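# Turn the display-side toggle switch Off

## Task

Put the toggle switch that sits beside the display into its Off position, and make sure the second switch keeps whatever position it already had.

## Robot and tools

Robot: two arms, left_arm and right_arm, each ending in a five-finger hand (the left hand mirrors the right). Base positions in the scene frame: left_arm (-0.040, +0.268, 0) m, right_arm (+0.046, -0.346, 0) m, each rotated only slightly about z. A camera stand is fixed to the floor behind the arms.

Scene frame: the origin is at table-top height, halfway between the nominal bases. +z is up, +x points out over the table, and left_arm is on the +y side. Image left and right do not match arm names. Result poses (end_effector_position in metres, end_effector_quat_wxyz) are in this frame and can be off by a few centimetres.

Hand point: a spot 0.05 m in front of the palm and 0.15 m from the wrist face along the fingers. Its +z runs along straight fingers and +y comes out of the palm. On the right hand, +x points across the palm away from the thumb; on the left hand, +x points toward the thumb. Straight fingertips reach 0.06 to 0.07 m past the point, about 0.06 m behind it along -y. A wrist bracket on the little-finger side can strike objects.

Row layout, shared by execute_actions and move: 28 numbers, each in [-1, 1], with both arms always filled in. Order: left dx, dy, dz, rx, ry, rz; left thumb_turn, thumb_bend, index, middle, ring, little; left force_limit, speed; then the same 14 for the right arm. The six pose numbers are an offset, not a pose. They are measured along that arm's own Hand target axes, starting from the Hand target in force when the action or move begins. 1.0 equals 0.6 m of travel or 180 degrees of turn, and rx, ry, rz together form one rotation vector. Sending all six as 0 asks the arm to go back to its current Hand target. The six hand motor numbers are absolute targets: -1 is open (thumb beside the palm, or straight), +1 is closed (thumb in front of the palm, or curled). force_limit runs linearly from about 0 N at -1 to 10 N at +1 (15 N for the two thumb motors). speed rises from near 0 at -1 to full at +0.48 and stays full up to +1. To keep a hand unchanged, resend the last eight hand numbers you sent for it; if you have not sent any yet, use its hand_measured six, then hand_force_limit and hand_speed.

execute_actions(actions, cameras): actions is a list of actions, each a table of up to 15 rows, with one row per 1/30 s step. A short table repeats its last row to fill 15 steps. Every row counts from the start pose of its action, not from the row before, so the same offset sent again moves the arm further. An empty list returns images. cameras takes names, ["all"], or [].

move(target, speed, blend, blocking, cameras): target is one row or a list of up to 15 rows, all measured from the same starting Hand targets. speed is in m/s, from 0.002 to 4.3 (default 0.25), with turning capped at twice that value in rad/s; give one value, or one per target. blend is in metres and rounds the corners between targets; 0 means stop at each. blocking=false returns after about 0.5 s while the motion keeps running. Total time is capped at 10 s. Moves do not steer around obstacles, and faster moves stray more and hit harder. The result adds a move: line with endings such as done, off_target, moving, held or fault; limits=paced means the pose was clipped and limits=held means steps were withheld.

wait(seconds 0 to 10) lets time pass. stop brakes a running move. zoom_image(camera, region [x0, y0, x1, y1], at most 504x504 px) enlarges part of the newest image from cam_high, cam_left_wrist or cam_right_wrist (all 672x504). show_instructions displays the reference pages. finished_scene(scene) ends the scene for good.

Reading results: Hand target is the last commanded pose after clipping. The hand point often rests 1 to 3 cm (sometimes up to 5 cm) short of it, usually lower, and this alone does not mean contact; send the remaining distance as a new offset. Commanded orientation is clipped to within 40 degrees of the measured one. hand_measured, hand_stopped_by (moving, target, force, stalled, fault) and hand_load_n list the six motors in row order. A positive load means the finger is being pushed open. Joint torques include the arm's own weight.

Cautions: approach the switch slowly and push only a little past contact. Arms keep pushing when blocked, so command back past the hand point to release. Do not strike fixed objects, do not let the arms touch each other, and do not knock anything off the table. Keep paths away from an arm's own base. Avoid long stretched or straining poses: motors heat, a MOTOR HOT line appears at 85 °C, and at 100 °C the arm drops. Leave the second switch alone.

Each tool is called after "Call:" by a JSON object that holds its "name" and its "arguments", one argument or row to a line.

Reference images:

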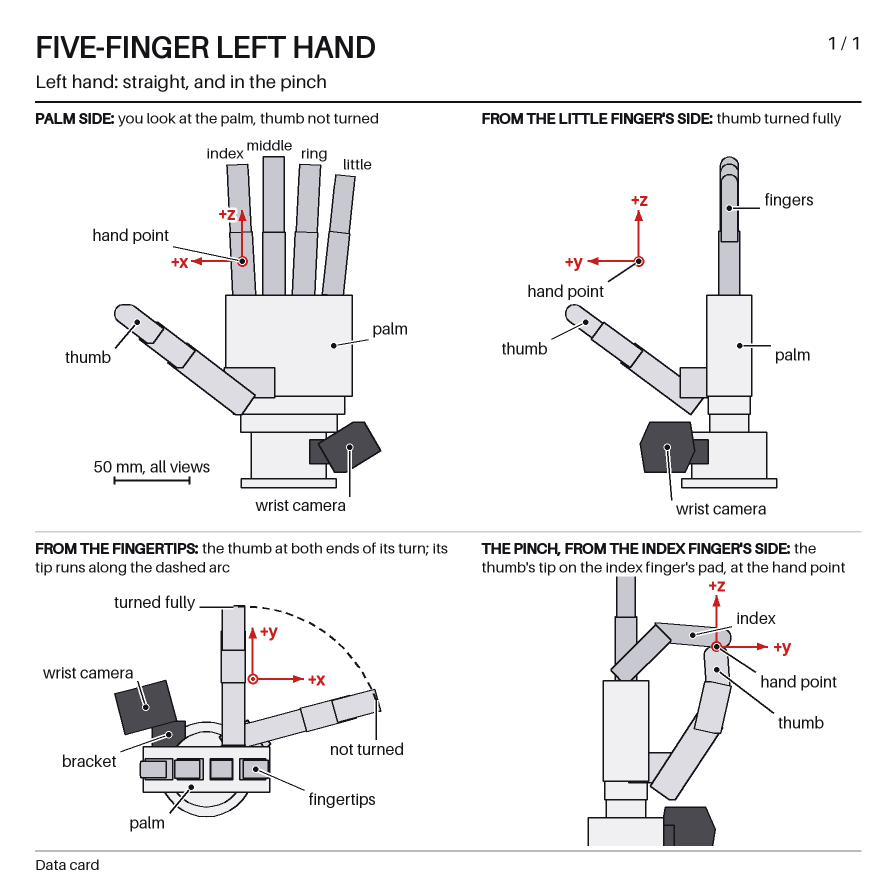

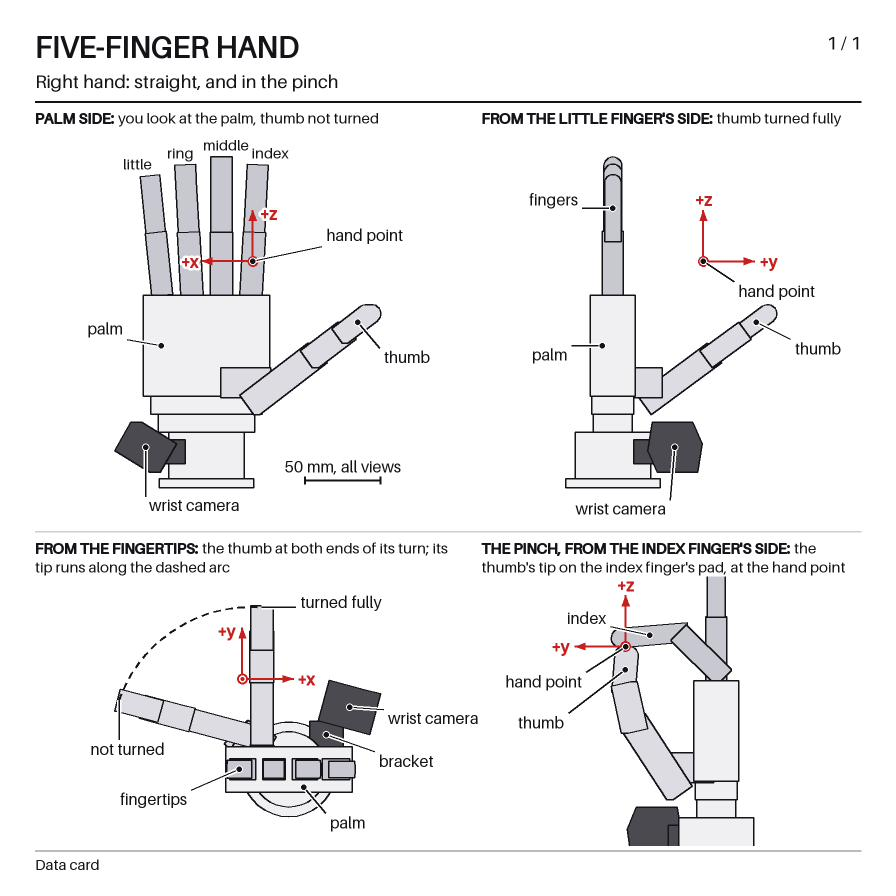

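## Session

Call:
{"name": "execute_actions", "arguments": {
  "actions": []
}}

Scene clock: 0.00 s.
left_arm: end_effector_position=(+0.5905, +0.5185, +0.1241) hand_measured=(-1.000, -1.000, -1.000, -1.000, -1.000, -1.000) hand_load_n=(+0.0, +0.0, +0.0, +0.0, +0.0, +0.0) hand_stopped_by=(target, target, target, target, target, target) hand_force_limit=0.00 hand_speed=-0.80 end_effector_quat_wxyz=(-0.328, +0.748, -0.574, -0.059) | right_arm: end_effector_position=(+0.3323, +0.0744, +0.1101) hand_measured=(-1.000, -1.000, -1.000, -1.000, -1.000, -1.000) hand_load_n=(+0.0, +0.0, +0.0, +0.0, +0.0, +0.0) hand_stopped_by=(target, target, target, target, target, target) hand_force_limit=0.00 hand_speed=-0.80 end_effector_quat_wxyz=(-0.121, +0.989, -0.081, -0.041)
Joint positions: left_arm=[0.215 1.969 1.775 -0.871 -0.476 0.14] | right_arm=[0.877 1.775 1.495 -1.133 -0.202 -0.492]
Joint velocities: within noise
Joint torques (N m): no reading
Motor temperatures (°C): left_arm=[34 28 25 31 31 32] | right_arm=[31 26 32 31 26 37]
Heat: left arm: hottest waist 34 °C; right arm: hottest wrist roll 37 °C.
Hand target: left_arm +0.5989, +0.5209, +0.1342; -0.338, +0.747, -0.570, -0.051 | right_arm +0.3370, +0.0803, +0.1126; -0.126, +0.988, -0.080, -0.038

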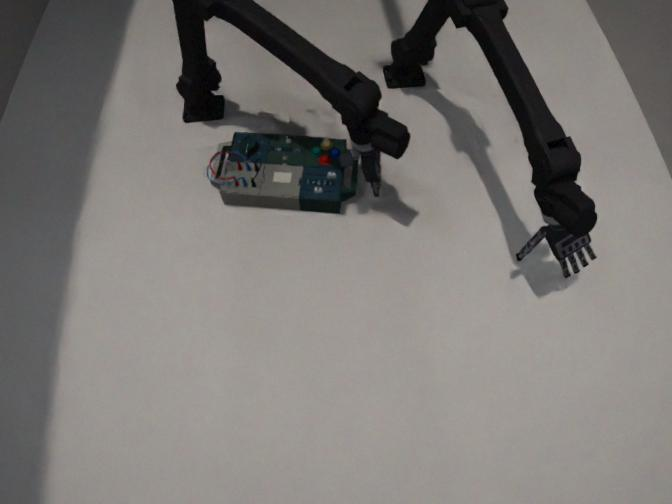

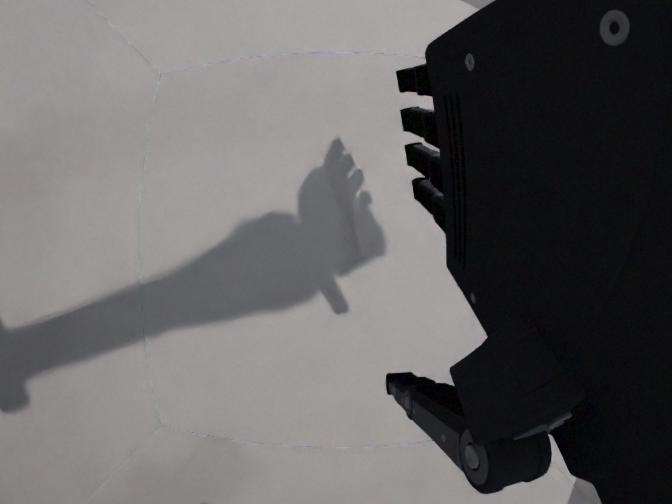

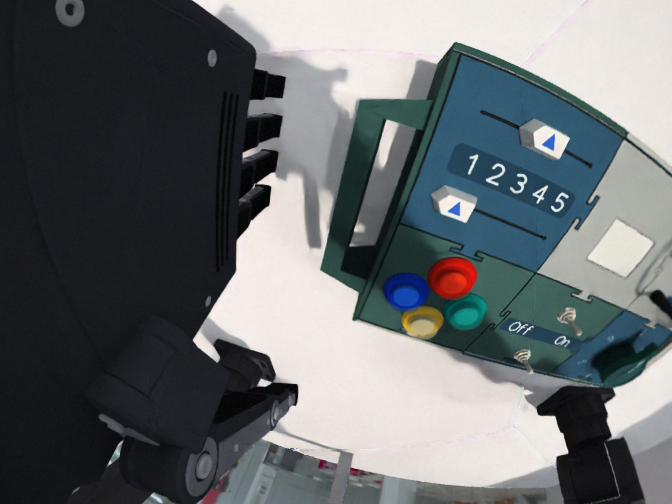

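Call:
{"name": "zoom_image", "arguments": {
  "camera": "cam_high",
  "region": [200, 110, 380, 230]
}}

Call:
{"name": "zoom_image", "arguments": {
  "camera": "cam_right_wrist",
  "region": [440, 230, 672, 420]
}}

Scaled by 2.800.

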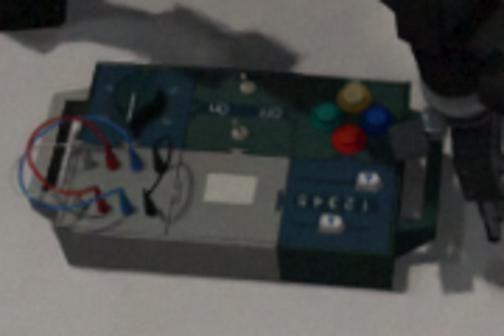

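Scaled by 2.172 from the camera's 672x504 image, which has a finer 960x720 frame.

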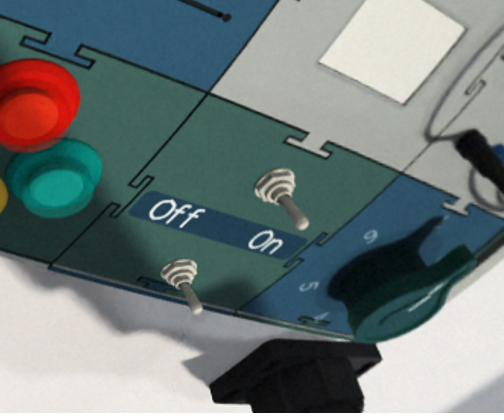

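Call:
{"name": "move", "arguments": {
  "target": [
    [0,0,0,0,0,0,-1,-1,-1,-1,-1,-1,0,-0.8,-0.021,-0.053,-0.209,0,0,0,-1,-1,-1,1,1,1,0,0.2],
    [0,0,0,0,0,0,-1,-1,-1,-1,-1,-1,0,-0.8,-0.163,0.296,-0.294,-0.080,0.027,-0.031,-1,-1,-1,1,1,1,0,0.2]
  ],
  "blend": [0.04,0],
  "cameras": ["all"]
}}

Scene clock: 3.87 s.
left_arm: end_effector_position=(+0.5905, +0.5185, +0.1241) hand_measured=(-1.000, -1.000, -1.000, -1.000, -1.000, -1.000) hand_load_n=(+0.0, +0.0, +0.0, +0.0, +0.0, +0.0) hand_stopped_by=(target, target, target, target, target, target) hand_force_limit=0.00 hand_speed=-0.80 end_effector_quat_wxyz=(-0.328, +0.748, -0.574, -0.059) | right_arm: end_effector_position=(+0.2262, -0.1151, +0.2533) hand_measured=(-1.000, -1.000, -1.000, -0.468, -0.378, +1.000) hand_load_n=(+0.0, -0.5, +0.0, +0.0, +0.0, +0.0) hand_stopped_by=(target, target, target, force, force, target) hand_force_limit=0.00 hand_speed=0.20 end_effector_quat_wxyz=(-0.010, +0.999, -0.042, +0.007)
Joint positions: left_arm=[0.215 1.969 1.775 -0.871 -0.476 0.14] | right_arm=[0.906 1.262 1.291 -1.575 0 -0.557]
Joint torques (N m): left_arm=[0.5 -20.19 9.99 1.05 -0.32 0.12] | right_arm=[-0.09 -9.7 7.69 -0.25 0.06 -0.24]
Heat: left arm: hottest waist 34 °C; right arm: hottest wrist roll 37 °C.
Hand target: left_arm +0.5989, +0.5209, +0.1342; -0.338, +0.747, -0.570, -0.051 | right_arm +0.2205, -0.1198, +0.2490; +0.001, +0.999, -0.032, +0.001
Off the commanded pose: left_arm 0.013 m, 1 deg | right_arm 0.008 m, 2 deg.
move: off_target (left_arm)

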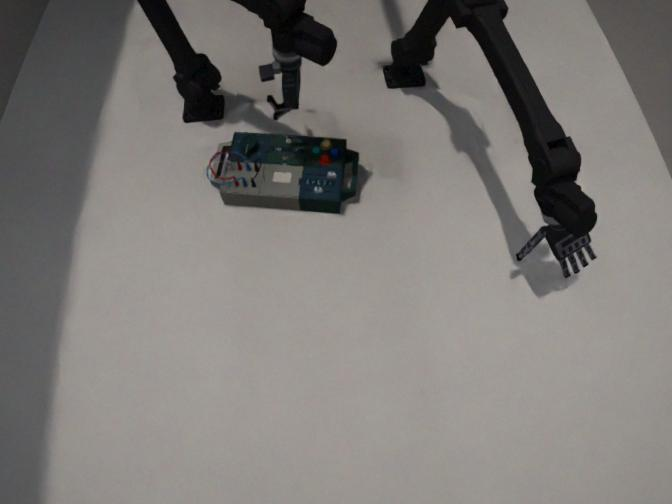

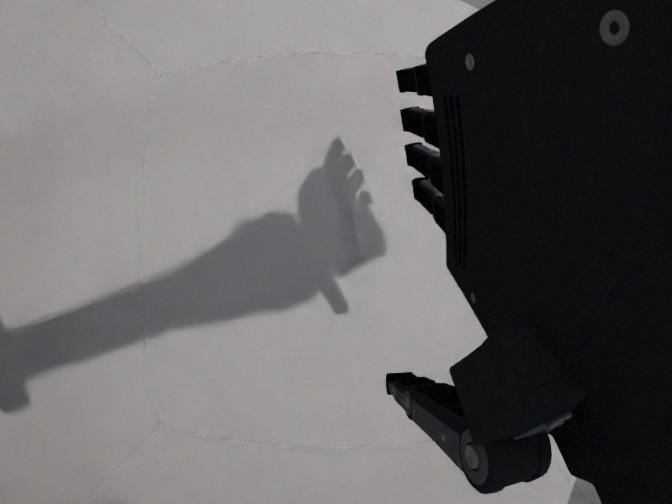

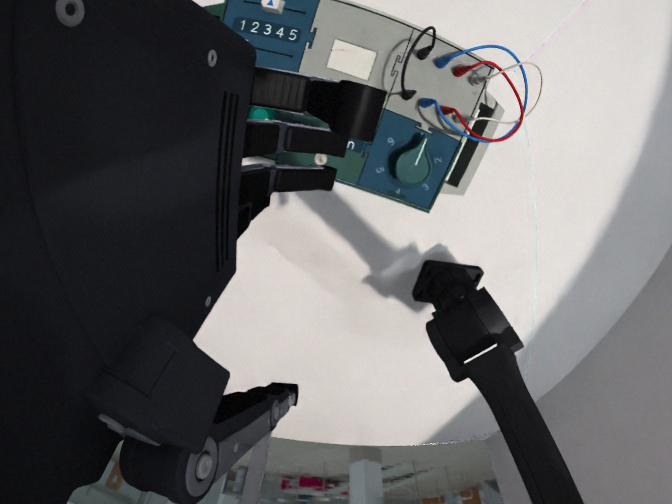

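Call:
{"name": "move", "arguments": {
  "target": [0,0,0,0,0,0,-1,-1,-1,-1,-1,-1,0,-0.8,0,-0.117,0,0,0,0,-1,-1,-1,0.99,0.99,0.99,0.6,0.0],
  "cameras": ["cam_right_wrist"]
}}

Call:
{"name": "zoom_image", "arguments": {
  "camera": "cam_right_wrist",
  "region": [250, 20, 530, 230]
}}

Scene clock: 5.57 s.
left_arm: end_effector_position=(+0.5905, +0.5185, +0.1241) hand_measured=(-1.000, -1.000, -1.000, -1.000, -1.000, -1.000) hand_load_n=(+0.0, +0.0, +0.0, +0.0, -0.5, +0.0) hand_stopped_by=(target, target, target, target, target, target) hand_force_limit=0.00 hand_speed=-0.80 end_effector_quat_wxyz=(-0.328, +0.748, -0.574, -0.059) | right_arm: end_effector_position=(+0.2184, -0.0654, +0.2354) hand_measured=(-1.000, -1.000, -1.000, +0.990, +0.990, +0.990) hand_load_n=(+0.0, +0.0, +0.0, +0.0, +0.0, +0.0) hand_stopped_by=(target, target, target, target, target, target) hand_force_limit=0.60 hand_speed=0.00 end_effector_quat_wxyz=(+0.018, +0.999, -0.029, -0.010)
Joint positions: left_arm=[0.215 1.969 1.775 -0.871 -0.476 0.14] | right_arm=[1.002 1.405 1.366 -1.574 0 -0.488]
Joint torques (N m): left_arm=[0.44 -20.19 9.98 1.07 -0.32 0.12] | right_arm=[-0.44 -10.93 13.04 -0.08 0.04 -0.01]
Heat: left arm: hottest waist 34 °C; right arm: hottest wrist roll 37 °C.
Hand target: left_arm +0.5989, +0.5209, +0.1342; -0.338, +0.747, -0.570, -0.051 | right_arm +0.2250, -0.0496, +0.2488; +0.001, +0.999, -0.032, +0.001
Off the commanded pose: left_arm 0.013 m, 1 deg | right_arm 0.022 m, 2 deg.
move: off_target (left_arm, right_arm)
Images, in order (width x height): cam_right_wrist 672x504.

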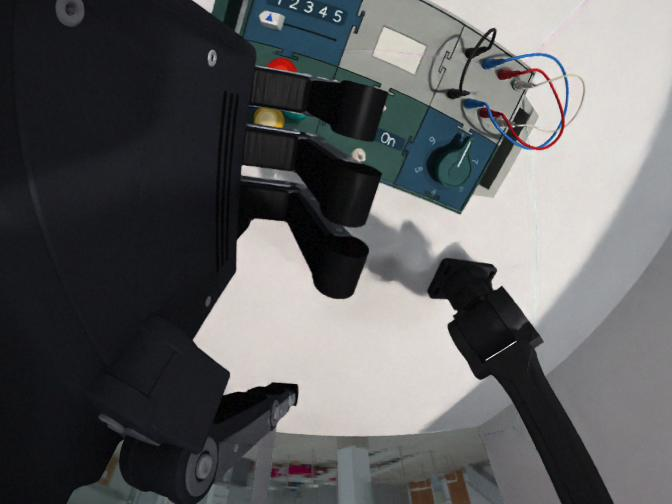

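Scaled by 1.800 from the camera's 672x504 image, which has a finer 960x720 frame.

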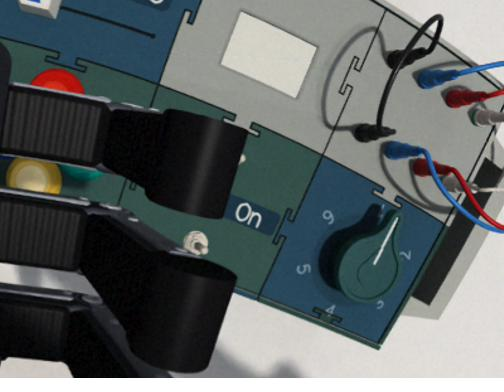

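Call:
{"name": "move", "arguments": {
  "target": [0,0,0,0,0,0,-1,-1,-1,-1,-1,-1,0,-0.8,0.0772,0.1978,0.0717,0,0,0.0289,-1,-1,-1,-1,-1,-1,0.6,0.0],
  "cameras": ["cam_right_wrist"]
}}

Call:
{"name": "zoom_image", "arguments": {
  "camera": "cam_right_wrist",
  "region": [200, 60, 400, 230]
}}

Scene clock: 10.13 s.
left_arm: end_effector_position=(+0.5905, +0.5185, +0.1241) hand_measured=(-1.000, -1.000, -1.000, -1.000, -1.000, -1.000) hand_load_n=(+0.0, +0.0, +0.0, +0.0, +0.0, +0.0) hand_stopped_by=(target, target, target, target, target, target) hand_force_limit=0.00 hand_speed=-0.80 end_effector_quat_wxyz=(-0.328, +0.748, -0.574, -0.059) | right_arm: end_effector_position=(+0.2639, -0.1675, +0.2098) hand_measured=(-1.000, -1.000, -1.000, -1.000, -1.000, -1.000) hand_load_n=(+0.0, +0.0, +0.0, +0.0, +0.0, +0.0) hand_stopped_by=(target, target, target, target, target, target) hand_force_limit=0.60 hand_speed=0.00 end_effector_quat_wxyz=(+0.003, +0.997, -0.079, +0.000)
Joint positions: left_arm=[0.215 1.969 1.775 -0.871 -0.476 0.14] | right_arm=[0.716 1.253 1.164 -1.487 0.004 -0.673]
Joint torques (N m): left_arm=[0.5 -20.13 10 1.06 -0.32 0.12] | right_arm=[-1.67 -10.11 7.58 0.49 -0.07 -0.24]
Heat: left arm: hottest waist 34 °C; right arm: hottest wrist roll 37 °C.
Hand target: left_arm +0.5989, +0.5209, +0.1342; -0.338, +0.747, -0.570, -0.051 | right_arm +0.2637, -0.1711, +0.2062; +0.001, +0.997, -0.077, +0.001
Off the commanded pose: left_arm 0.013 m, 1 deg | right_arm 0.005 m, 0 deg.
move: off_target (left_arm)
Images, in order (width x height): cam_right_wrist 672x504.

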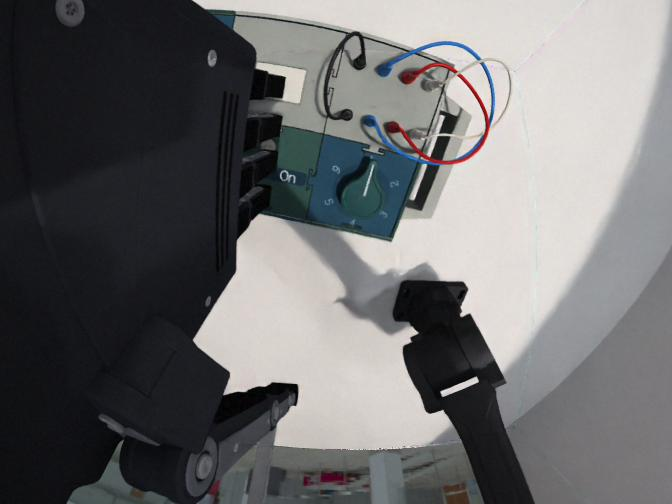

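Scaled by 2.520 from the camera's 672x504 image, which has a finer 960x720 frame.

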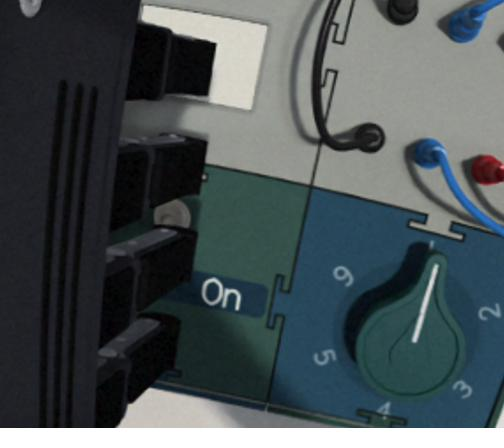

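Call:
{"name": "move", "arguments": {
  "target": [0,0,0,0,0,0,-1,-1,-1,-1,-1,-1,0,-0.8,0.0067,0,0.0733,0,0,0,-1,-1,-1,-1,-1,-1,0.6,0.0],
  "cameras": ["cam_right_wrist"],
  "speed": 0.1
}}

Call:
{"name": "zoom_image", "arguments": {
  "camera": "cam_right_wrist",
  "region": [220, 60, 340, 200]
}}

Scene clock: 12.30 s.
left_arm: end_effector_position=(+0.5905, +0.5185, +0.1241) hand_measured=(-1.000, -1.000, -1.000, -1.000, -1.000, -1.000) hand_load_n=(+0.0, +0.0, +0.5, +0.0, +0.0, +0.0) hand_stopped_by=(target, target, target, target, target, target) hand_force_limit=0.00 hand_speed=-0.80 end_effector_quat_wxyz=(-0.328, +0.748, -0.574, -0.059) | right_arm: end_effector_position=(+0.2667, -0.1685, +0.1722) hand_measured=(-1.000, -1.000, -1.000, -1.000, -1.000, -1.000) hand_load_n=(+0.0, +0.0, +0.0, +0.0, +0.0, +0.0) hand_stopped_by=(target, target, target, target, target, target) hand_force_limit=0.60 hand_speed=0.00 end_effector_quat_wxyz=(-0.006, +0.997, -0.078, +0.008)
Joint positions: left_arm=[0.215 1.969 1.775 -0.871 -0.476 0.14] | right_arm=[0.708 1.253 1.069 -1.367 0.004 -0.683]
Joint torques (N m): left_arm=[0.5 -20.13 9.98 1.07 -0.32 0.12] | right_arm=[-1.9 -8.06 7.49 0.49 -0.08 -0.27]
Heat: left arm: hottest waist 33 °C; right arm: hottest wrist roll 37 °C.
Hand target: left_arm +0.5989, +0.5209, +0.1342; -0.338, +0.747, -0.570, -0.051 | right_arm +0.2677, -0.1718, +0.1621; +0.001, +0.997, -0.077, +0.001
Off the commanded pose: left_arm 0.013 m, 1 deg | right_arm 0.011 m, 1 deg.
move: off_target (left_arm, right_arm)
Images, in order (width x height): cam_right_wrist 672x504.

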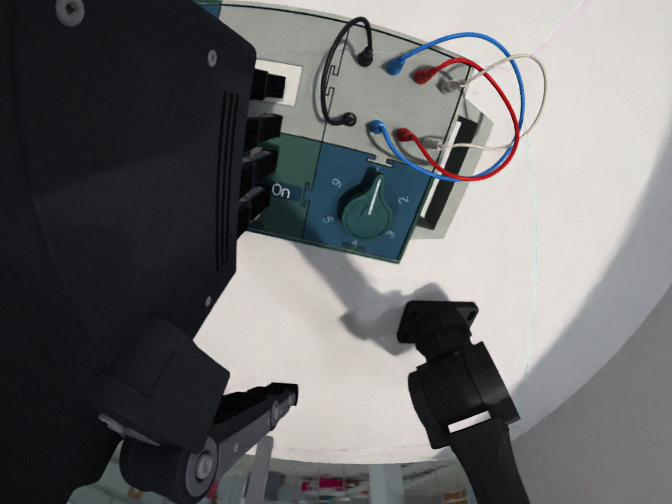

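Scaled by 3.600 from the camera's 672x504 image, which has a finer 960x720 frame.

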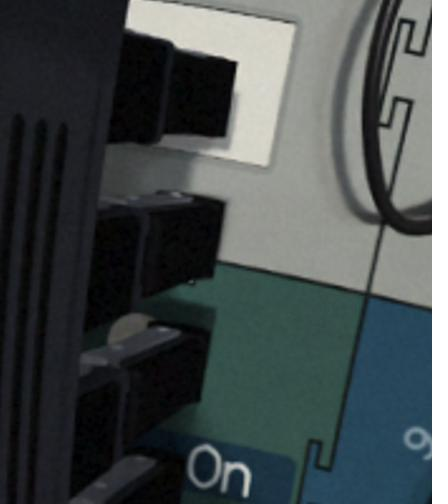

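Call:
{"name": "move", "arguments": {
  "target": [0,0,0,0,0,0,-1,-1,-1,-1,-1,-1,0,-0.8,0.008,0.003,0.022,0,0,0,-1,-1,-1,-1,-1,-1,0.6,0.0],
  "cameras": ["cam_right_wrist"],
  "speed": 0.05
}}

Call:
{"name": "zoom_image", "arguments": {
  "camera": "cam_right_wrist",
  "region": [220, 60, 340, 200]
}}

Scene clock: 15.73 s.
left_arm: end_effector_position=(+0.5905, +0.5185, +0.1241) hand_measured=(-1.000, -1.000, -1.000, -1.000, -1.000, -1.000) hand_load_n=(+0.0, +0.0, +0.0, +0.0, +0.0, +0.0) hand_stopped_by=(target, target, target, target, target, target) hand_force_limit=0.00 hand_speed=-0.80 end_effector_quat_wxyz=(-0.328, +0.748, -0.574, -0.059) | right_arm: end_effector_position=(+0.2714, -0.1708, +0.1593) hand_measured=(-1.000, -1.000, -1.000, -1.000, -1.000, -1.000) hand_load_n=(+0.0, +0.0, +0.0, +0.0, +0.0, +0.0) hand_stopped_by=(target, target, target, target, target, target) hand_force_limit=0.60 hand_speed=0.00 end_effector_quat_wxyz=(-0.006, +0.997, -0.078, +0.008)
Joint positions: left_arm=[0.215 1.969 1.775 -0.871 -0.476 0.14] | right_arm=[0.694 1.265 1.045 -1.33 0.003 -0.697]
Joint torques (N m): left_arm=[0.5 -20.19 9.98 1.06 -0.32 0.12] | right_arm=[-1.85 -8 7.47 0.54 -0.05 -0.24]
Heat: left arm: hottest waist 33 °C; right arm: hottest wrist roll 37 °C.
Hand target: left_arm +0.5989, +0.5209, +0.1342; -0.338, +0.747, -0.570, -0.051 | right_arm +0.2722, -0.1743, +0.1490; +0.001, +0.997, -0.077, +0.001
Off the commanded pose: left_arm 0.013 m, 1 deg | right_arm 0.011 m, 1 deg.
move: off_target (left_arm, right_arm)
Images, in order (width x height): cam_right_wrist 672x504.

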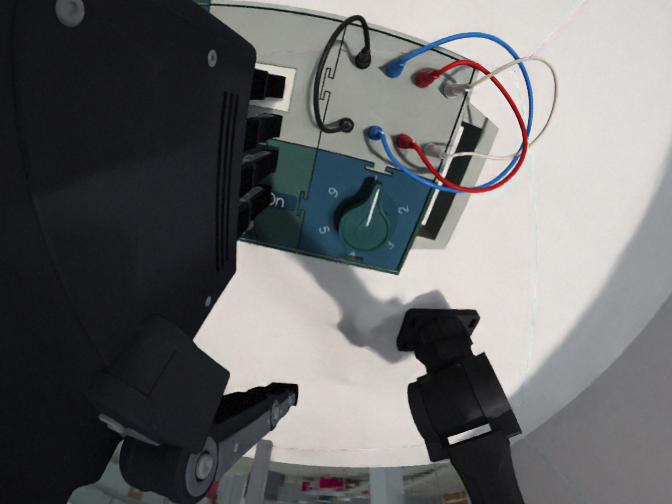

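Scaled by 3.600 from the camera's 672x504 image, which has a finer 960x720 frame.

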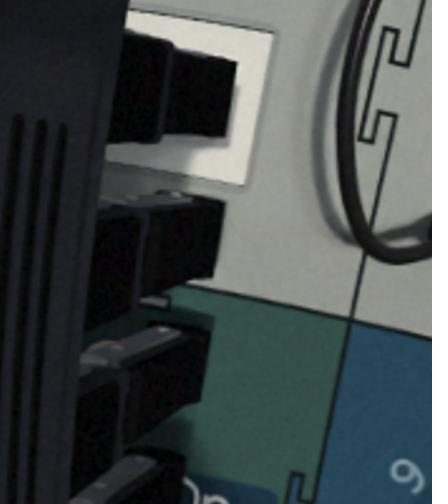

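Call:
{"name": "move", "arguments": {
  "target": [0,0,0,0,0,0,-1,-1,-1,-1,-1,-1,0,-0.8,0,-0.038,0,0,0,0,-1,-1,-1,-1,-1,-1,0.6,0.0],
  "cameras": ["cam_right_wrist"],
  "speed": 0.05
}}

Call:
{"name": "zoom_image", "arguments": {
  "camera": "cam_right_wrist",
  "region": [220, 60, 340, 200]
}}

Scene clock: 16.97 s.
left_arm: end_effector_position=(+0.5905, +0.5185, +0.1241) hand_measured=(-1.000, -1.000, -1.000, -1.000, -1.000, -1.000) hand_load_n=(+0.0, +0.0, +0.0, +0.0, +0.0, +0.0) hand_stopped_by=(target, target, target, target, target, target) hand_force_limit=0.00 hand_speed=-0.80 end_effector_quat_wxyz=(-0.328, +0.748, -0.574, -0.059) | right_arm: end_effector_position=(+0.2683, -0.1632, +0.1465) hand_measured=(-1.000, -1.000, -1.000, -1.000, -1.000, -1.000) hand_load_n=(+0.0, +0.0, +0.0, +0.0, -0.5, +0.0) hand_stopped_by=(target, target, target, target, target, target) hand_force_limit=0.60 hand_speed=0.00 end_effector_quat_wxyz=(+0.009, +0.997, -0.075, -0.006)
Joint positions: left_arm=[0.215 1.969 1.775 -0.871 -0.476 0.14] | right_arm=[0.717 1.312 1.045 -1.324 0.003 -0.679]
Joint torques (N m): left_arm=[0.5 -20.13 10 1.05 -0.32 0.12] | right_arm=[-0.26 -8.7 10.56 0.43 -0.05 -0.01]
Heat: left arm: hottest waist 33 °C; right arm: hottest wrist roll 37 °C.
Hand target: left_arm +0.5989, +0.5209, +0.1342; -0.338, +0.747, -0.570, -0.051 | right_arm +0.2757, -0.1518, +0.1490; +0.001, +0.997, -0.077, +0.001
Off the commanded pose: left_arm 0.013 m, 1 deg | right_arm 0.014 m, 1 deg.
move: off_target (left_arm, right_arm)
Images, in order (width x height): cam_right_wrist 672x504.

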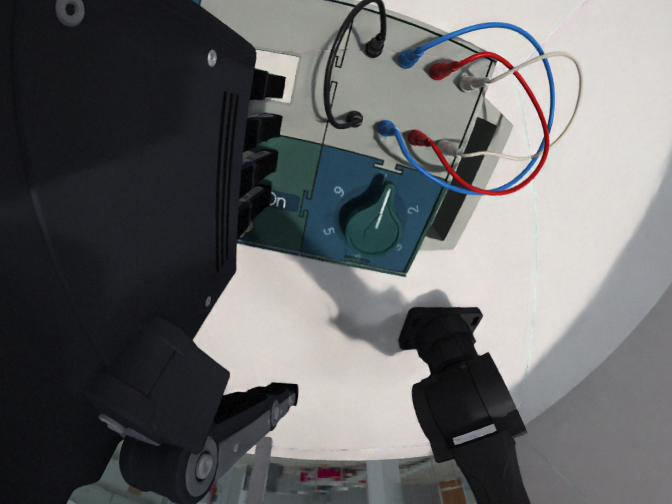

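Scaled by 3.600 from the camera's 672x504 image, which has a finer 960x720 frame.

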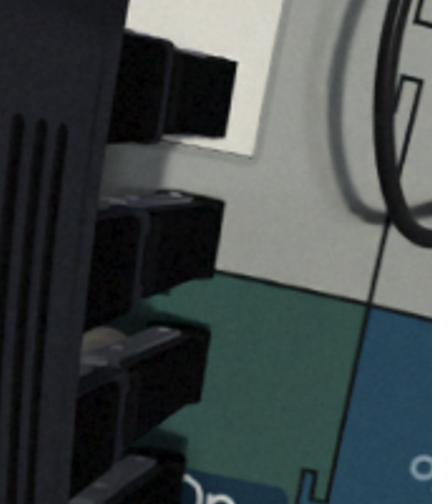

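Call:
{"name": "move", "arguments": {
  "target": [0,0,0,0,0,0,-1,-1,-1,-1,-1,-1,0,-0.8,0.007,-0.008,-0.022,0,0,0,-1,-1,-1,-1,-1,-1,0.6,0.0],
  "cameras": ["cam_right_wrist"],
  "speed": 0.05
}}

Call:
{"name": "zoom_image", "arguments": {
  "camera": "cam_right_wrist",
  "region": [220, 60, 340, 200]
}}

Scene clock: 18.20 s.
left_arm: end_effector_position=(+0.5905, +0.5185, +0.1241) hand_measured=(-1.000, -1.000, -1.000, -1.000, -1.000, -1.000) hand_load_n=(+0.0, +0.0, +0.0, +0.0, +0.0, +0.0) hand_stopped_by=(target, target, target, target, target, target) hand_force_limit=0.00 hand_speed=-0.80 end_effector_quat_wxyz=(-0.328, +0.748, -0.574, -0.059) | right_arm: end_effector_position=(+0.2697, -0.1619, +0.1501) hand_measured=(-1.000, -1.000, -1.000, -1.000, -1.000, -1.000) hand_load_n=(+0.0, +0.0, +0.0, +0.0, +0.0, +0.0) hand_stopped_by=(target, target, target, target, target, target) hand_force_limit=0.60 hand_speed=0.00 end_effector_quat_wxyz=(+0.010, +0.997, -0.076, -0.007)
Joint positions: left_arm=[0.215 1.969 1.775 -0.871 -0.476 0.14] | right_arm=[0.717 1.317 1.058 -1.336 0.003 -0.679]
Joint torques (N m): left_arm=[0.44 -20.19 10 1.06 -0.32 0.12] | right_arm=[-0.5 -8.7 12.68 -0.34 -0.05 -0.01]
Heat: left arm: hottest waist 33 °C; right arm: hottest wrist roll 36 °C.
Hand target: left_arm +0.5989, +0.5209, +0.1342; -0.338, +0.747, -0.570, -0.051 | right_arm +0.2805, -0.1478, +0.1621; +0.001, +0.997, -0.077, +0.001
Off the commanded pose: left_arm 0.013 m, 1 deg | right_arm 0.022 m, 1 deg.
move: off_target (left_arm, right_arm)
Images, in order (width x height): cam_right_wrist 672x504.

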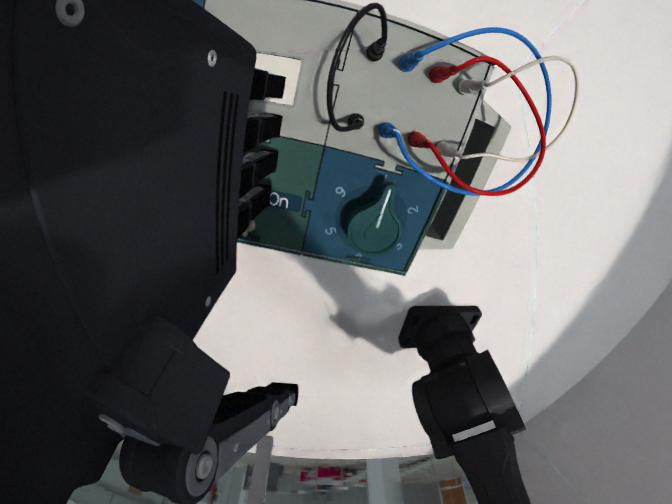

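Scaled by 3.600 from the camera's 672x504 image, which has a finer 960x720 frame.

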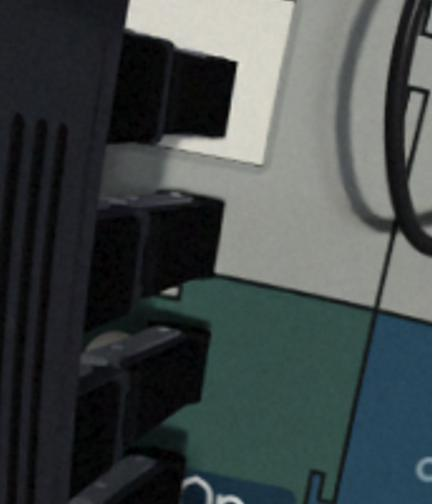

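Call:
{"name": "move", "arguments": {
  "target": [0,0,0,0,0,0,-1,-1,-1,-1,-1,-1,0,-0.8,0,-0.02,-0.006,0,0,0,-1,-1,-1,-1,-1,-1,0.6,0.0],
  "cameras": ["cam_right_wrist"],
  "speed": 0.05
}}

Call:
{"name": "zoom_image", "arguments": {
  "camera": "cam_right_wrist",
  "region": [220, 60, 340, 200]
}}

Scene clock: 19.23 s.
left_arm: end_effector_position=(+0.5905, +0.5185, +0.1241) hand_measured=(-1.000, -1.000, -1.000, -1.000, -1.000, -1.000) hand_load_n=(+0.0, +0.0, +0.0, +0.0, +0.0, -0.5) hand_stopped_by=(target, target, target, target, target, target) hand_force_limit=0.00 hand_speed=-0.80 end_effector_quat_wxyz=(-0.328, +0.748, -0.574, -0.059) | right_arm: end_effector_position=(+0.2705, -0.1563, +0.1525) hand_measured=(-1.000, -1.000, -1.000, -1.000, -1.000, -1.000) hand_load_n=(+0.0, -0.5, +0.0, -2.0, +0.0, +0.0) hand_stopped_by=(target, target, target, target, target, target) hand_force_limit=0.60 hand_speed=0.00 end_effector_quat_wxyz=(+0.017, +0.997, -0.078, -0.011)
Joint positions: left_arm=[0.215 1.969 1.775 -0.871 -0.476 0.14] | right_arm=[0.728 1.338 1.082 -1.353 0.007 -0.664]
Joint torques (N m): left_arm=[0.5 -20.13 9.96 1.06 -0.32 0.12] | right_arm=[0.44 -8.82 13.23 -0.13 -0.21 0.04]
Heat: left arm: hottest waist 33 °C; right arm: hottest wrist roll 36 °C.
Hand target: left_arm +0.5989, +0.5209, +0.1342; -0.338, +0.747, -0.570, -0.051 | right_arm +0.2824, -0.1359, +0.1658; +0.001, +0.997, -0.077, +0.001
Off the commanded pose: left_arm 0.013 m, 1 deg | right_arm 0.027 m, 2 deg.
move: off_target (left_arm, right_arm)
Images, in order (width x height): cam_right_wrist 672x504.

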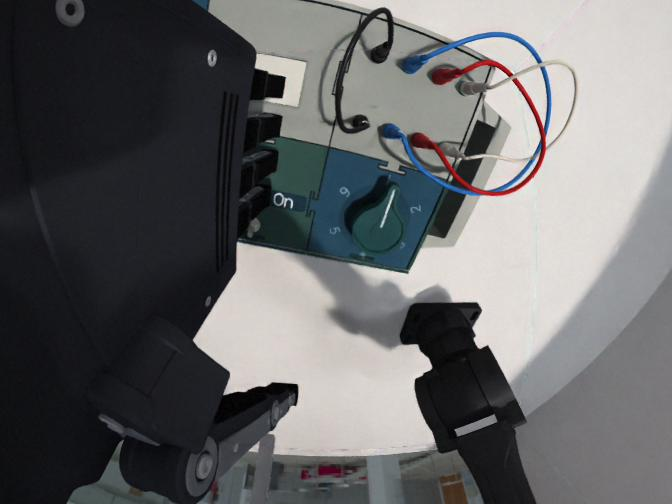

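Scaled by 3.600 from the camera's 672x504 image, which has a finer 960x720 frame.

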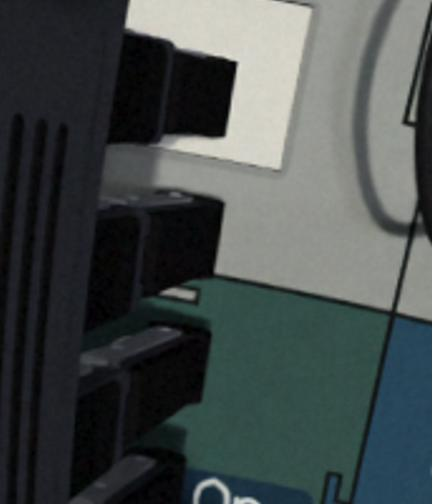

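Call:
{"name": "move", "arguments": {
  "target": [0,0,0,0,0,0,-1,-1,-1,-1,-1,-1,0,-0.8,0,-0.02,0,0,0,0,-1,-1,-1,-1,-1,-1,0.6,0.0],
  "cameras": ["cam_right_wrist"],
  "speed": 0.05
}}

Call:
{"name": "zoom_image", "arguments": {
  "camera": "cam_right_wrist",
  "region": [220, 60, 340, 200]
}}

Scene clock: 20.23 s.
left_arm: end_effector_position=(+0.5905, +0.5185, +0.1241) hand_measured=(-1.000, -1.000, -1.000, -1.000, -1.000, -1.000) hand_load_n=(-0.5, +0.0, +0.0, +0.0, +0.0, +0.0) hand_stopped_by=(target, target, target, target, target, target) hand_force_limit=0.00 hand_speed=-0.80 end_effector_quat_wxyz=(-0.328, +0.748, -0.574, -0.059) | right_arm: end_effector_position=(+0.2705, -0.1536, +0.1536) hand_measured=(-1.000, -1.000, -1.000, -1.000, -1.000, -1.000) hand_load_n=(+0.0, +0.0, +0.0, -5.0, +0.0, +0.0) hand_stopped_by=(target, target, target, target, target, target) hand_force_limit=0.60 hand_speed=0.00 end_effector_quat_wxyz=(+0.027, +0.996, -0.079, -0.013)
Joint positions: left_arm=[0.215 1.969 1.775 -0.871 -0.476 0.14] | right_arm=[0.738 1.357 1.098 -1.37 0.016 -0.65]
Joint torques (N m): left_arm=[0.44 -20.19 9.98 1.06 -0.32 0.12] | right_arm=[1.03 -8.82 13.72 0.44 -0.58 0.06]
Heat: left arm: hottest waist 33 °C; right arm: hottest wrist roll 36 °C.
Hand target: left_arm +0.5989, +0.5209, +0.1342; -0.338, +0.747, -0.570, -0.051 | right_arm +0.2843, -0.1240, +0.1658; +0.001, +0.997, -0.077, +0.001
Off the commanded pose: left_arm 0.013 m, 1 deg | right_arm 0.035 m, 3 deg.
move: off_target (left_arm, right_arm)
Images, in order (width x height): cam_right_wrist 672x504.

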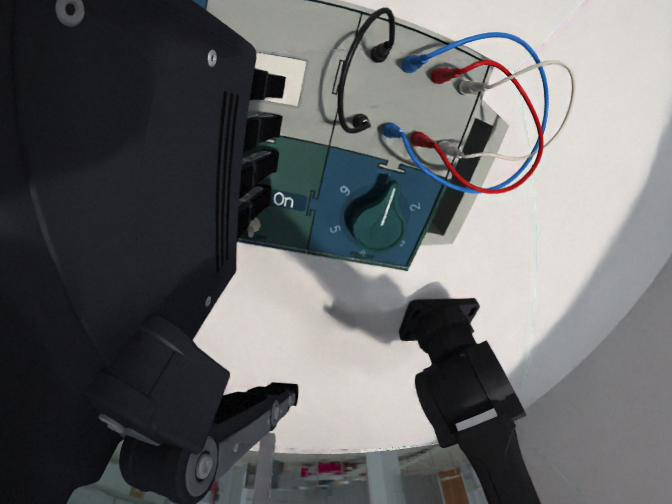

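Scaled by 3.600 from the camera's 672x504 image, which has a finer 960x720 frame.

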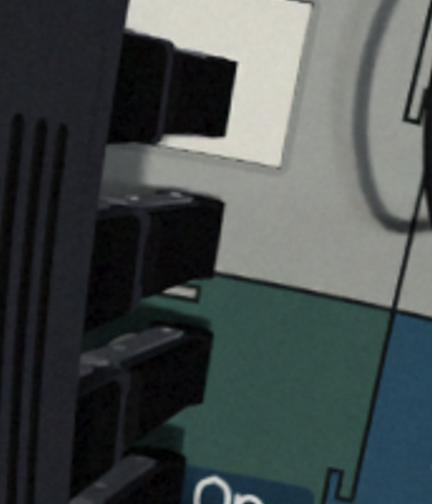

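Call:
{"name": "zoom_image", "arguments": {
  "camera": "cam_right_wrist",
  "region": [220, 130, 340, 270]
}}

Scaled by 3.600 from the camera's 672x504 image, which has a finer 960x720 frame.

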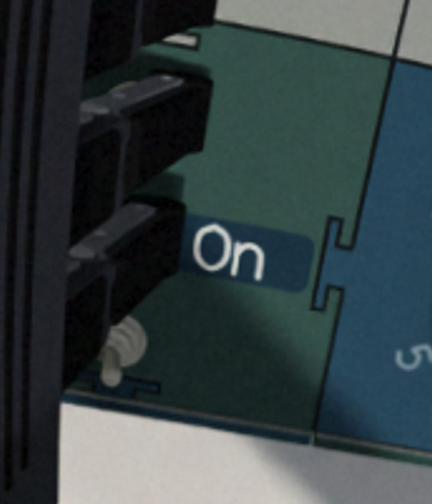

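Call:
{"name": "move", "arguments": {
  "target": [0,0,0,0,0,0,-1,-1,-1,-1,-1,-1,0,-0.8,-0.005,0.045,-0.01,0,0,0,-1,-1,-1,-1,-1,-1,0.6,0.0],
  "cameras": ["cam_right_wrist"],
  "speed": 0.08
}}

Call:
{"name": "zoom_image", "arguments": {
  "camera": "cam_right_wrist",
  "region": [220, 80, 340, 220]
}}

Scene clock: 22.90 s.
left_arm: end_effector_position=(+0.5905, +0.5185, +0.1241) hand_measured=(-1.000, -1.000, -1.000, -1.000, -1.000, -1.000) hand_load_n=(+0.0, +0.0, +0.0, +0.0, +0.0, +0.0) hand_stopped_by=(target, target, target, target, target, target) hand_force_limit=0.00 hand_speed=-0.80 end_effector_quat_wxyz=(-0.328, +0.748, -0.574, -0.059) | right_arm: end_effector_position=(+0.2686, -0.1546, +0.1626) hand_measured=(-1.000, -1.000, -1.000, -1.000, -1.000, -1.000) hand_load_n=(+0.0, +0.0, +0.0, +0.0, +0.0, -0.5) hand_stopped_by=(target, target, target, target, target, target) hand_force_limit=0.60 hand_speed=0.00 end_effector_quat_wxyz=(+0.012, +0.997, -0.079, -0.009)
Joint positions: left_arm=[0.215 1.969 1.775 -0.871 -0.476 0.14] | right_arm=[0.734 1.324 1.098 -1.374 0.004 -0.656]
Joint torques (N m): left_arm=[0.5 -20.13 9.98 1.05 -0.32 0.12] | right_arm=[-1.61 -10.52 10.63 -0.05 -0.07 -0.24]
Heat: left arm: hottest waist 33 °C; right arm: hottest wrist roll 36 °C.
Hand target: left_arm +0.5989, +0.5209, +0.1342; -0.338, +0.747, -0.570, -0.051 | right_arm +0.2771, -0.1502, +0.1718; +0.001, +0.997, -0.077, +0.001
Off the commanded pose: left_arm 0.013 m, 1 deg | right_arm 0.013 m, 2 deg.
move: off_target (left_arm, right_arm)
Images, in order (width x height): cam_right_wrist 672x504.

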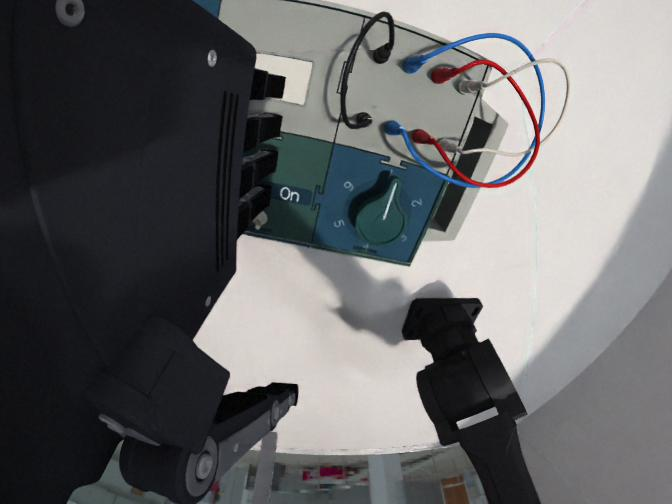

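Scaled by 3.600 from the camera's 672x504 image, which has a finer 960x720 frame.

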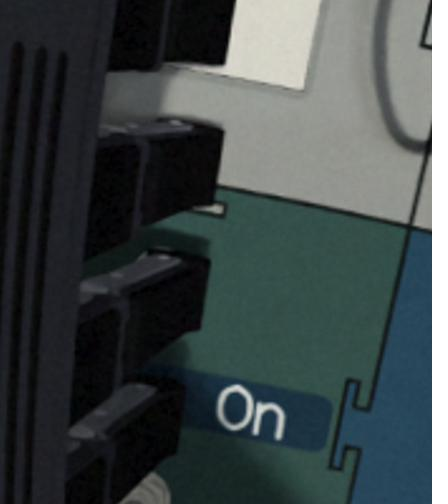

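Call:
{"name": "move", "arguments": {
  "target": [0,0,0,0,0,0,-1,-1,-1,-1,-1,-1,0,-0.8,-0.003,-0.025,-0.004,0,0,0,-1,-1,-1,-1,-1,-1,0.6,0.0],
  "cameras": ["cam_right_wrist"],
  "speed": 0.05
}}

Call:
{"name": "zoom_image", "arguments": {
  "camera": "cam_right_wrist",
  "region": [220, 80, 340, 220]
}}

Scene clock: 25.17 s.
left_arm: end_effector_position=(+0.5905, +0.5185, +0.1241) hand_measured=(-1.000, -1.000, -1.000, -1.000, -1.000, -1.000) hand_load_n=(+0.0, +0.0, +0.0, +0.0, +0.5, +0.0) hand_stopped_by=(target, target, target, target, target, target) hand_force_limit=0.00 hand_speed=-0.80 end_effector_quat_wxyz=(-0.328, +0.748, -0.574, -0.059) | right_arm: end_effector_position=(+0.2659, -0.1515, +0.1619) hand_measured=(-1.000, -1.000, -1.000, -1.000, -1.000, -1.000) hand_load_n=(+0.0, +0.0, +0.0, +0.0, +0.0, +0.0) hand_stopped_by=(target, target, target, target, target, target) hand_force_limit=0.60 hand_speed=0.00 end_effector_quat_wxyz=(+0.013, +0.997, -0.076, -0.010)
Joint positions: left_arm=[0.215 1.969 1.775 -0.871 -0.476 0.14] | right_arm=[0.745 1.327 1.098 -1.374 0.003 -0.651]
Joint torques (N m): left_arm=[0.44 -20.19 9.98 1.07 -0.32 0.12] | right_arm=[-0.15 -8.94 12.92 -0.14 -0.05 0.02]
Heat: left arm: hottest waist 33 °C; right arm: hottest wrist roll 36 °C.
Hand target: left_arm +0.5989, +0.5209, +0.1342; -0.338, +0.747, -0.570, -0.051 | right_arm +0.2776, -0.1351, +0.1741; +0.001, +0.997, -0.077, +0.001
Off the commanded pose: left_arm 0.013 m, 1 deg | right_arm 0.024 m, 2 deg.
move: off_target (left_arm, right_arm)
Images, in order (width x height): cam_right_wrist 672x504.

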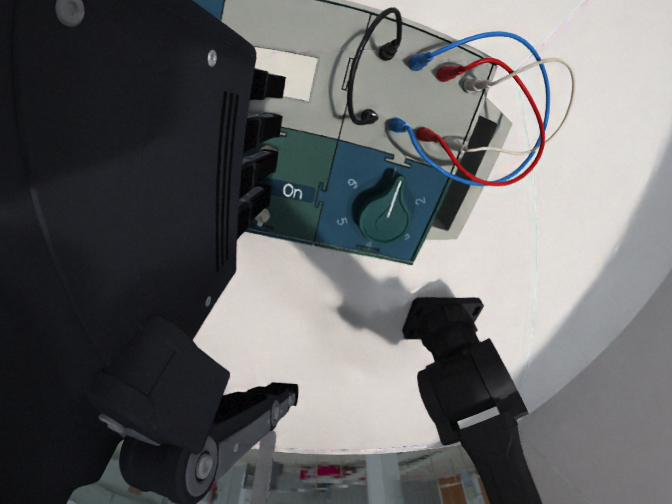

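Scaled by 3.600 from the camera's 672x504 image, which has a finer 960x720 frame.

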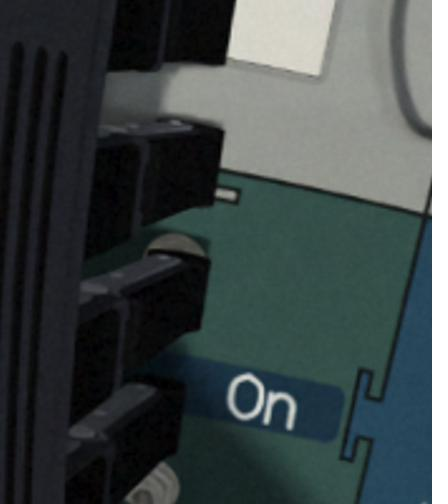

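Call:
{"name": "move", "arguments": {
  "target": [0,0,0,0,0,0,-1,-1,-1,-1,-1,-1,0,-0.8,0.015,-0.003,0,0,0,0,-1,-1,-1,-1,-1,-1,0.6,0.0],
  "cameras": ["cam_right_wrist"],
  "speed": 0.05
}}

Call:
{"name": "zoom_image", "arguments": {
  "camera": "cam_right_wrist",
  "region": [220, 80, 340, 220]
}}

Scene clock: 26.77 s.
left_arm: end_effector_position=(+0.5905, +0.5185, +0.1241) hand_measured=(-1.000, -1.000, -1.000, -1.000, -1.000, -1.000) hand_load_n=(+0.0, +0.0, +0.0, +0.0, +0.0, +0.0) hand_stopped_by=(target, target, target, target, target, target) hand_force_limit=0.00 hand_speed=-0.80 end_effector_quat_wxyz=(-0.328, +0.748, -0.574, -0.059) | right_arm: end_effector_position=(+0.2710, -0.1466, +0.1624) hand_measured=(-1.000, -1.000, -1.000, -1.000, -1.000, -1.000) hand_load_n=(+0.0, +0.5, +0.0, +0.0, +0.0, +0.0) hand_stopped_by=(target, target, target, target, target, target) hand_force_limit=0.60 hand_speed=0.00 end_effector_quat_wxyz=(+0.013, +0.997, -0.076, -0.010)
Joint positions: left_arm=[0.215 1.969 1.775 -0.871 -0.476 0.14] | right_arm=[0.745 1.345 1.116 -1.374 0.003 -0.65]
Joint torques (N m): left_arm=[0.5 -20.19 9.98 1.06 -0.32 0.12] | right_arm=[-1.55 -9.05 12.77 -0.17 -0.02 -0.17]
Heat: left arm: hottest waist 33 °C; right arm: hottest wrist roll 36 °C.
Hand target: left_arm +0.5989, +0.5209, +0.1342; -0.338, +0.747, -0.570, -0.051 | right_arm +0.2868, -0.1347, +0.1741; +0.001, +0.997, -0.077, +0.001
Off the commanded pose: left_arm 0.013 m, 1 deg | right_arm 0.023 m, 2 deg.
move: off_target (left_arm, right_arm)
Images, in order (width x height): cam_right_wrist 672x504.

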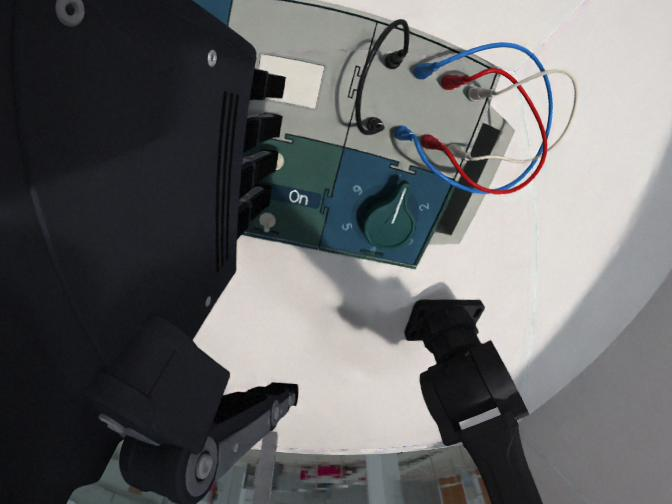

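Scaled by 3.600 from the camera's 672x504 image, which has a finer 960x720 frame.

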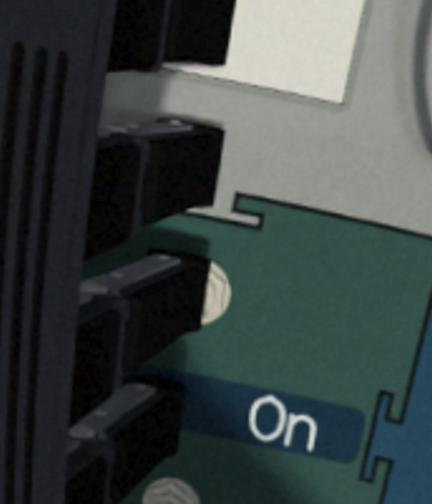

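Call:
{"name": "move", "arguments": {
  "target": [0,0,0,0,0,0,-1,-1,-1,-1,-1,-1,0,-0.8,0,-0.017,0.003,0,0,0,-1,-1,-1,-1,-1,-1,0.6,0.0],
  "cameras": ["cam_right_wrist"],
  "speed": 0.05
}}

Call:
{"name": "zoom_image", "arguments": {
  "camera": "cam_right_wrist",
  "region": [220, 80, 340, 220]
}}

Scene clock: 27.87 s.
left_arm: end_effector_position=(+0.5905, +0.5185, +0.1241) hand_measured=(-1.000, -1.000, -1.000, -1.000, -1.000, -1.000) hand_load_n=(+0.0, +0.0, +0.0, +0.0, +0.0, +0.0) hand_stopped_by=(target, target, target, target, target, target) hand_force_limit=0.00 hand_speed=-0.80 end_effector_quat_wxyz=(-0.328, +0.748, -0.574, -0.059) | right_arm: end_effector_position=(+0.2758, -0.1419, +0.1615) hand_measured=(-1.000, -1.000, -1.000, -1.000, -1.000, -1.000) hand_load_n=(+0.0, +0.0, +0.0, +0.0, +0.0, +0.0) hand_stopped_by=(target, target, target, target, target, target) hand_force_limit=0.60 hand_speed=0.00 end_effector_quat_wxyz=(+0.015, +0.997, -0.076, -0.011)
Joint positions: left_arm=[0.215 1.969 1.775 -0.871 -0.476 0.14] | right_arm=[0.745 1.366 1.134 -1.374 0.003 -0.65]
Joint torques (N m): left_arm=[0.56 -20.07 9.98 1.05 -0.33 0.12] | right_arm=[-0.21 -9.47 12.9 0.02 -0.05 0.01]
Heat: left arm: hottest waist 33 °C; right arm: hottest wrist roll 36 °C.
Hand target: left_arm +0.5989, +0.5209, +0.1342; -0.338, +0.747, -0.570, -0.051 | right_arm +0.2884, -0.1246, +0.1724; +0.001, +0.997, -0.077, +0.001
Off the commanded pose: left_arm 0.013 m, 1 deg | right_arm 0.024 m, 2 deg.
move: off_target (left_arm, right_arm)
Images, in order (width x height): cam_right_wrist 672x504.

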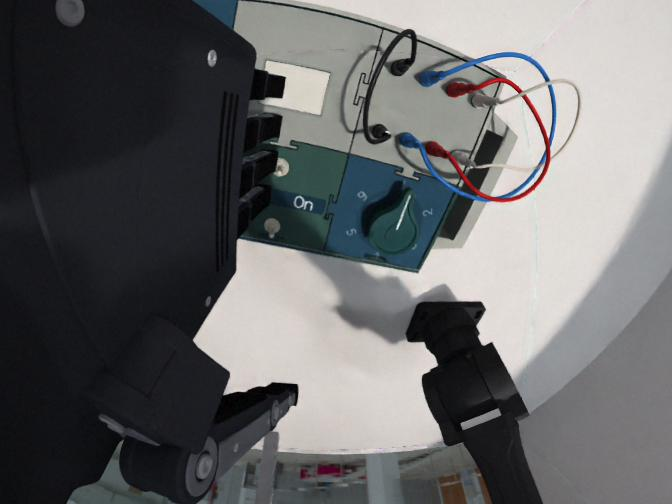

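Scaled by 3.600 from the camera's 672x504 image, which has a finer 960x720 frame.

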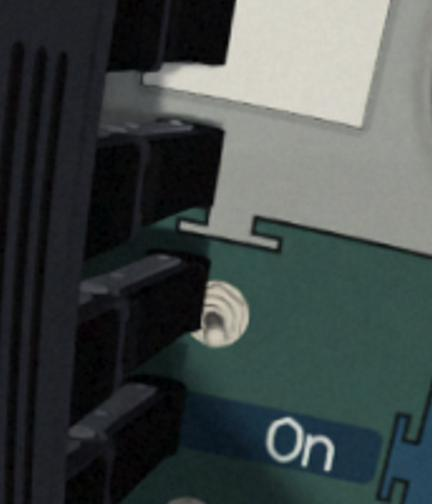

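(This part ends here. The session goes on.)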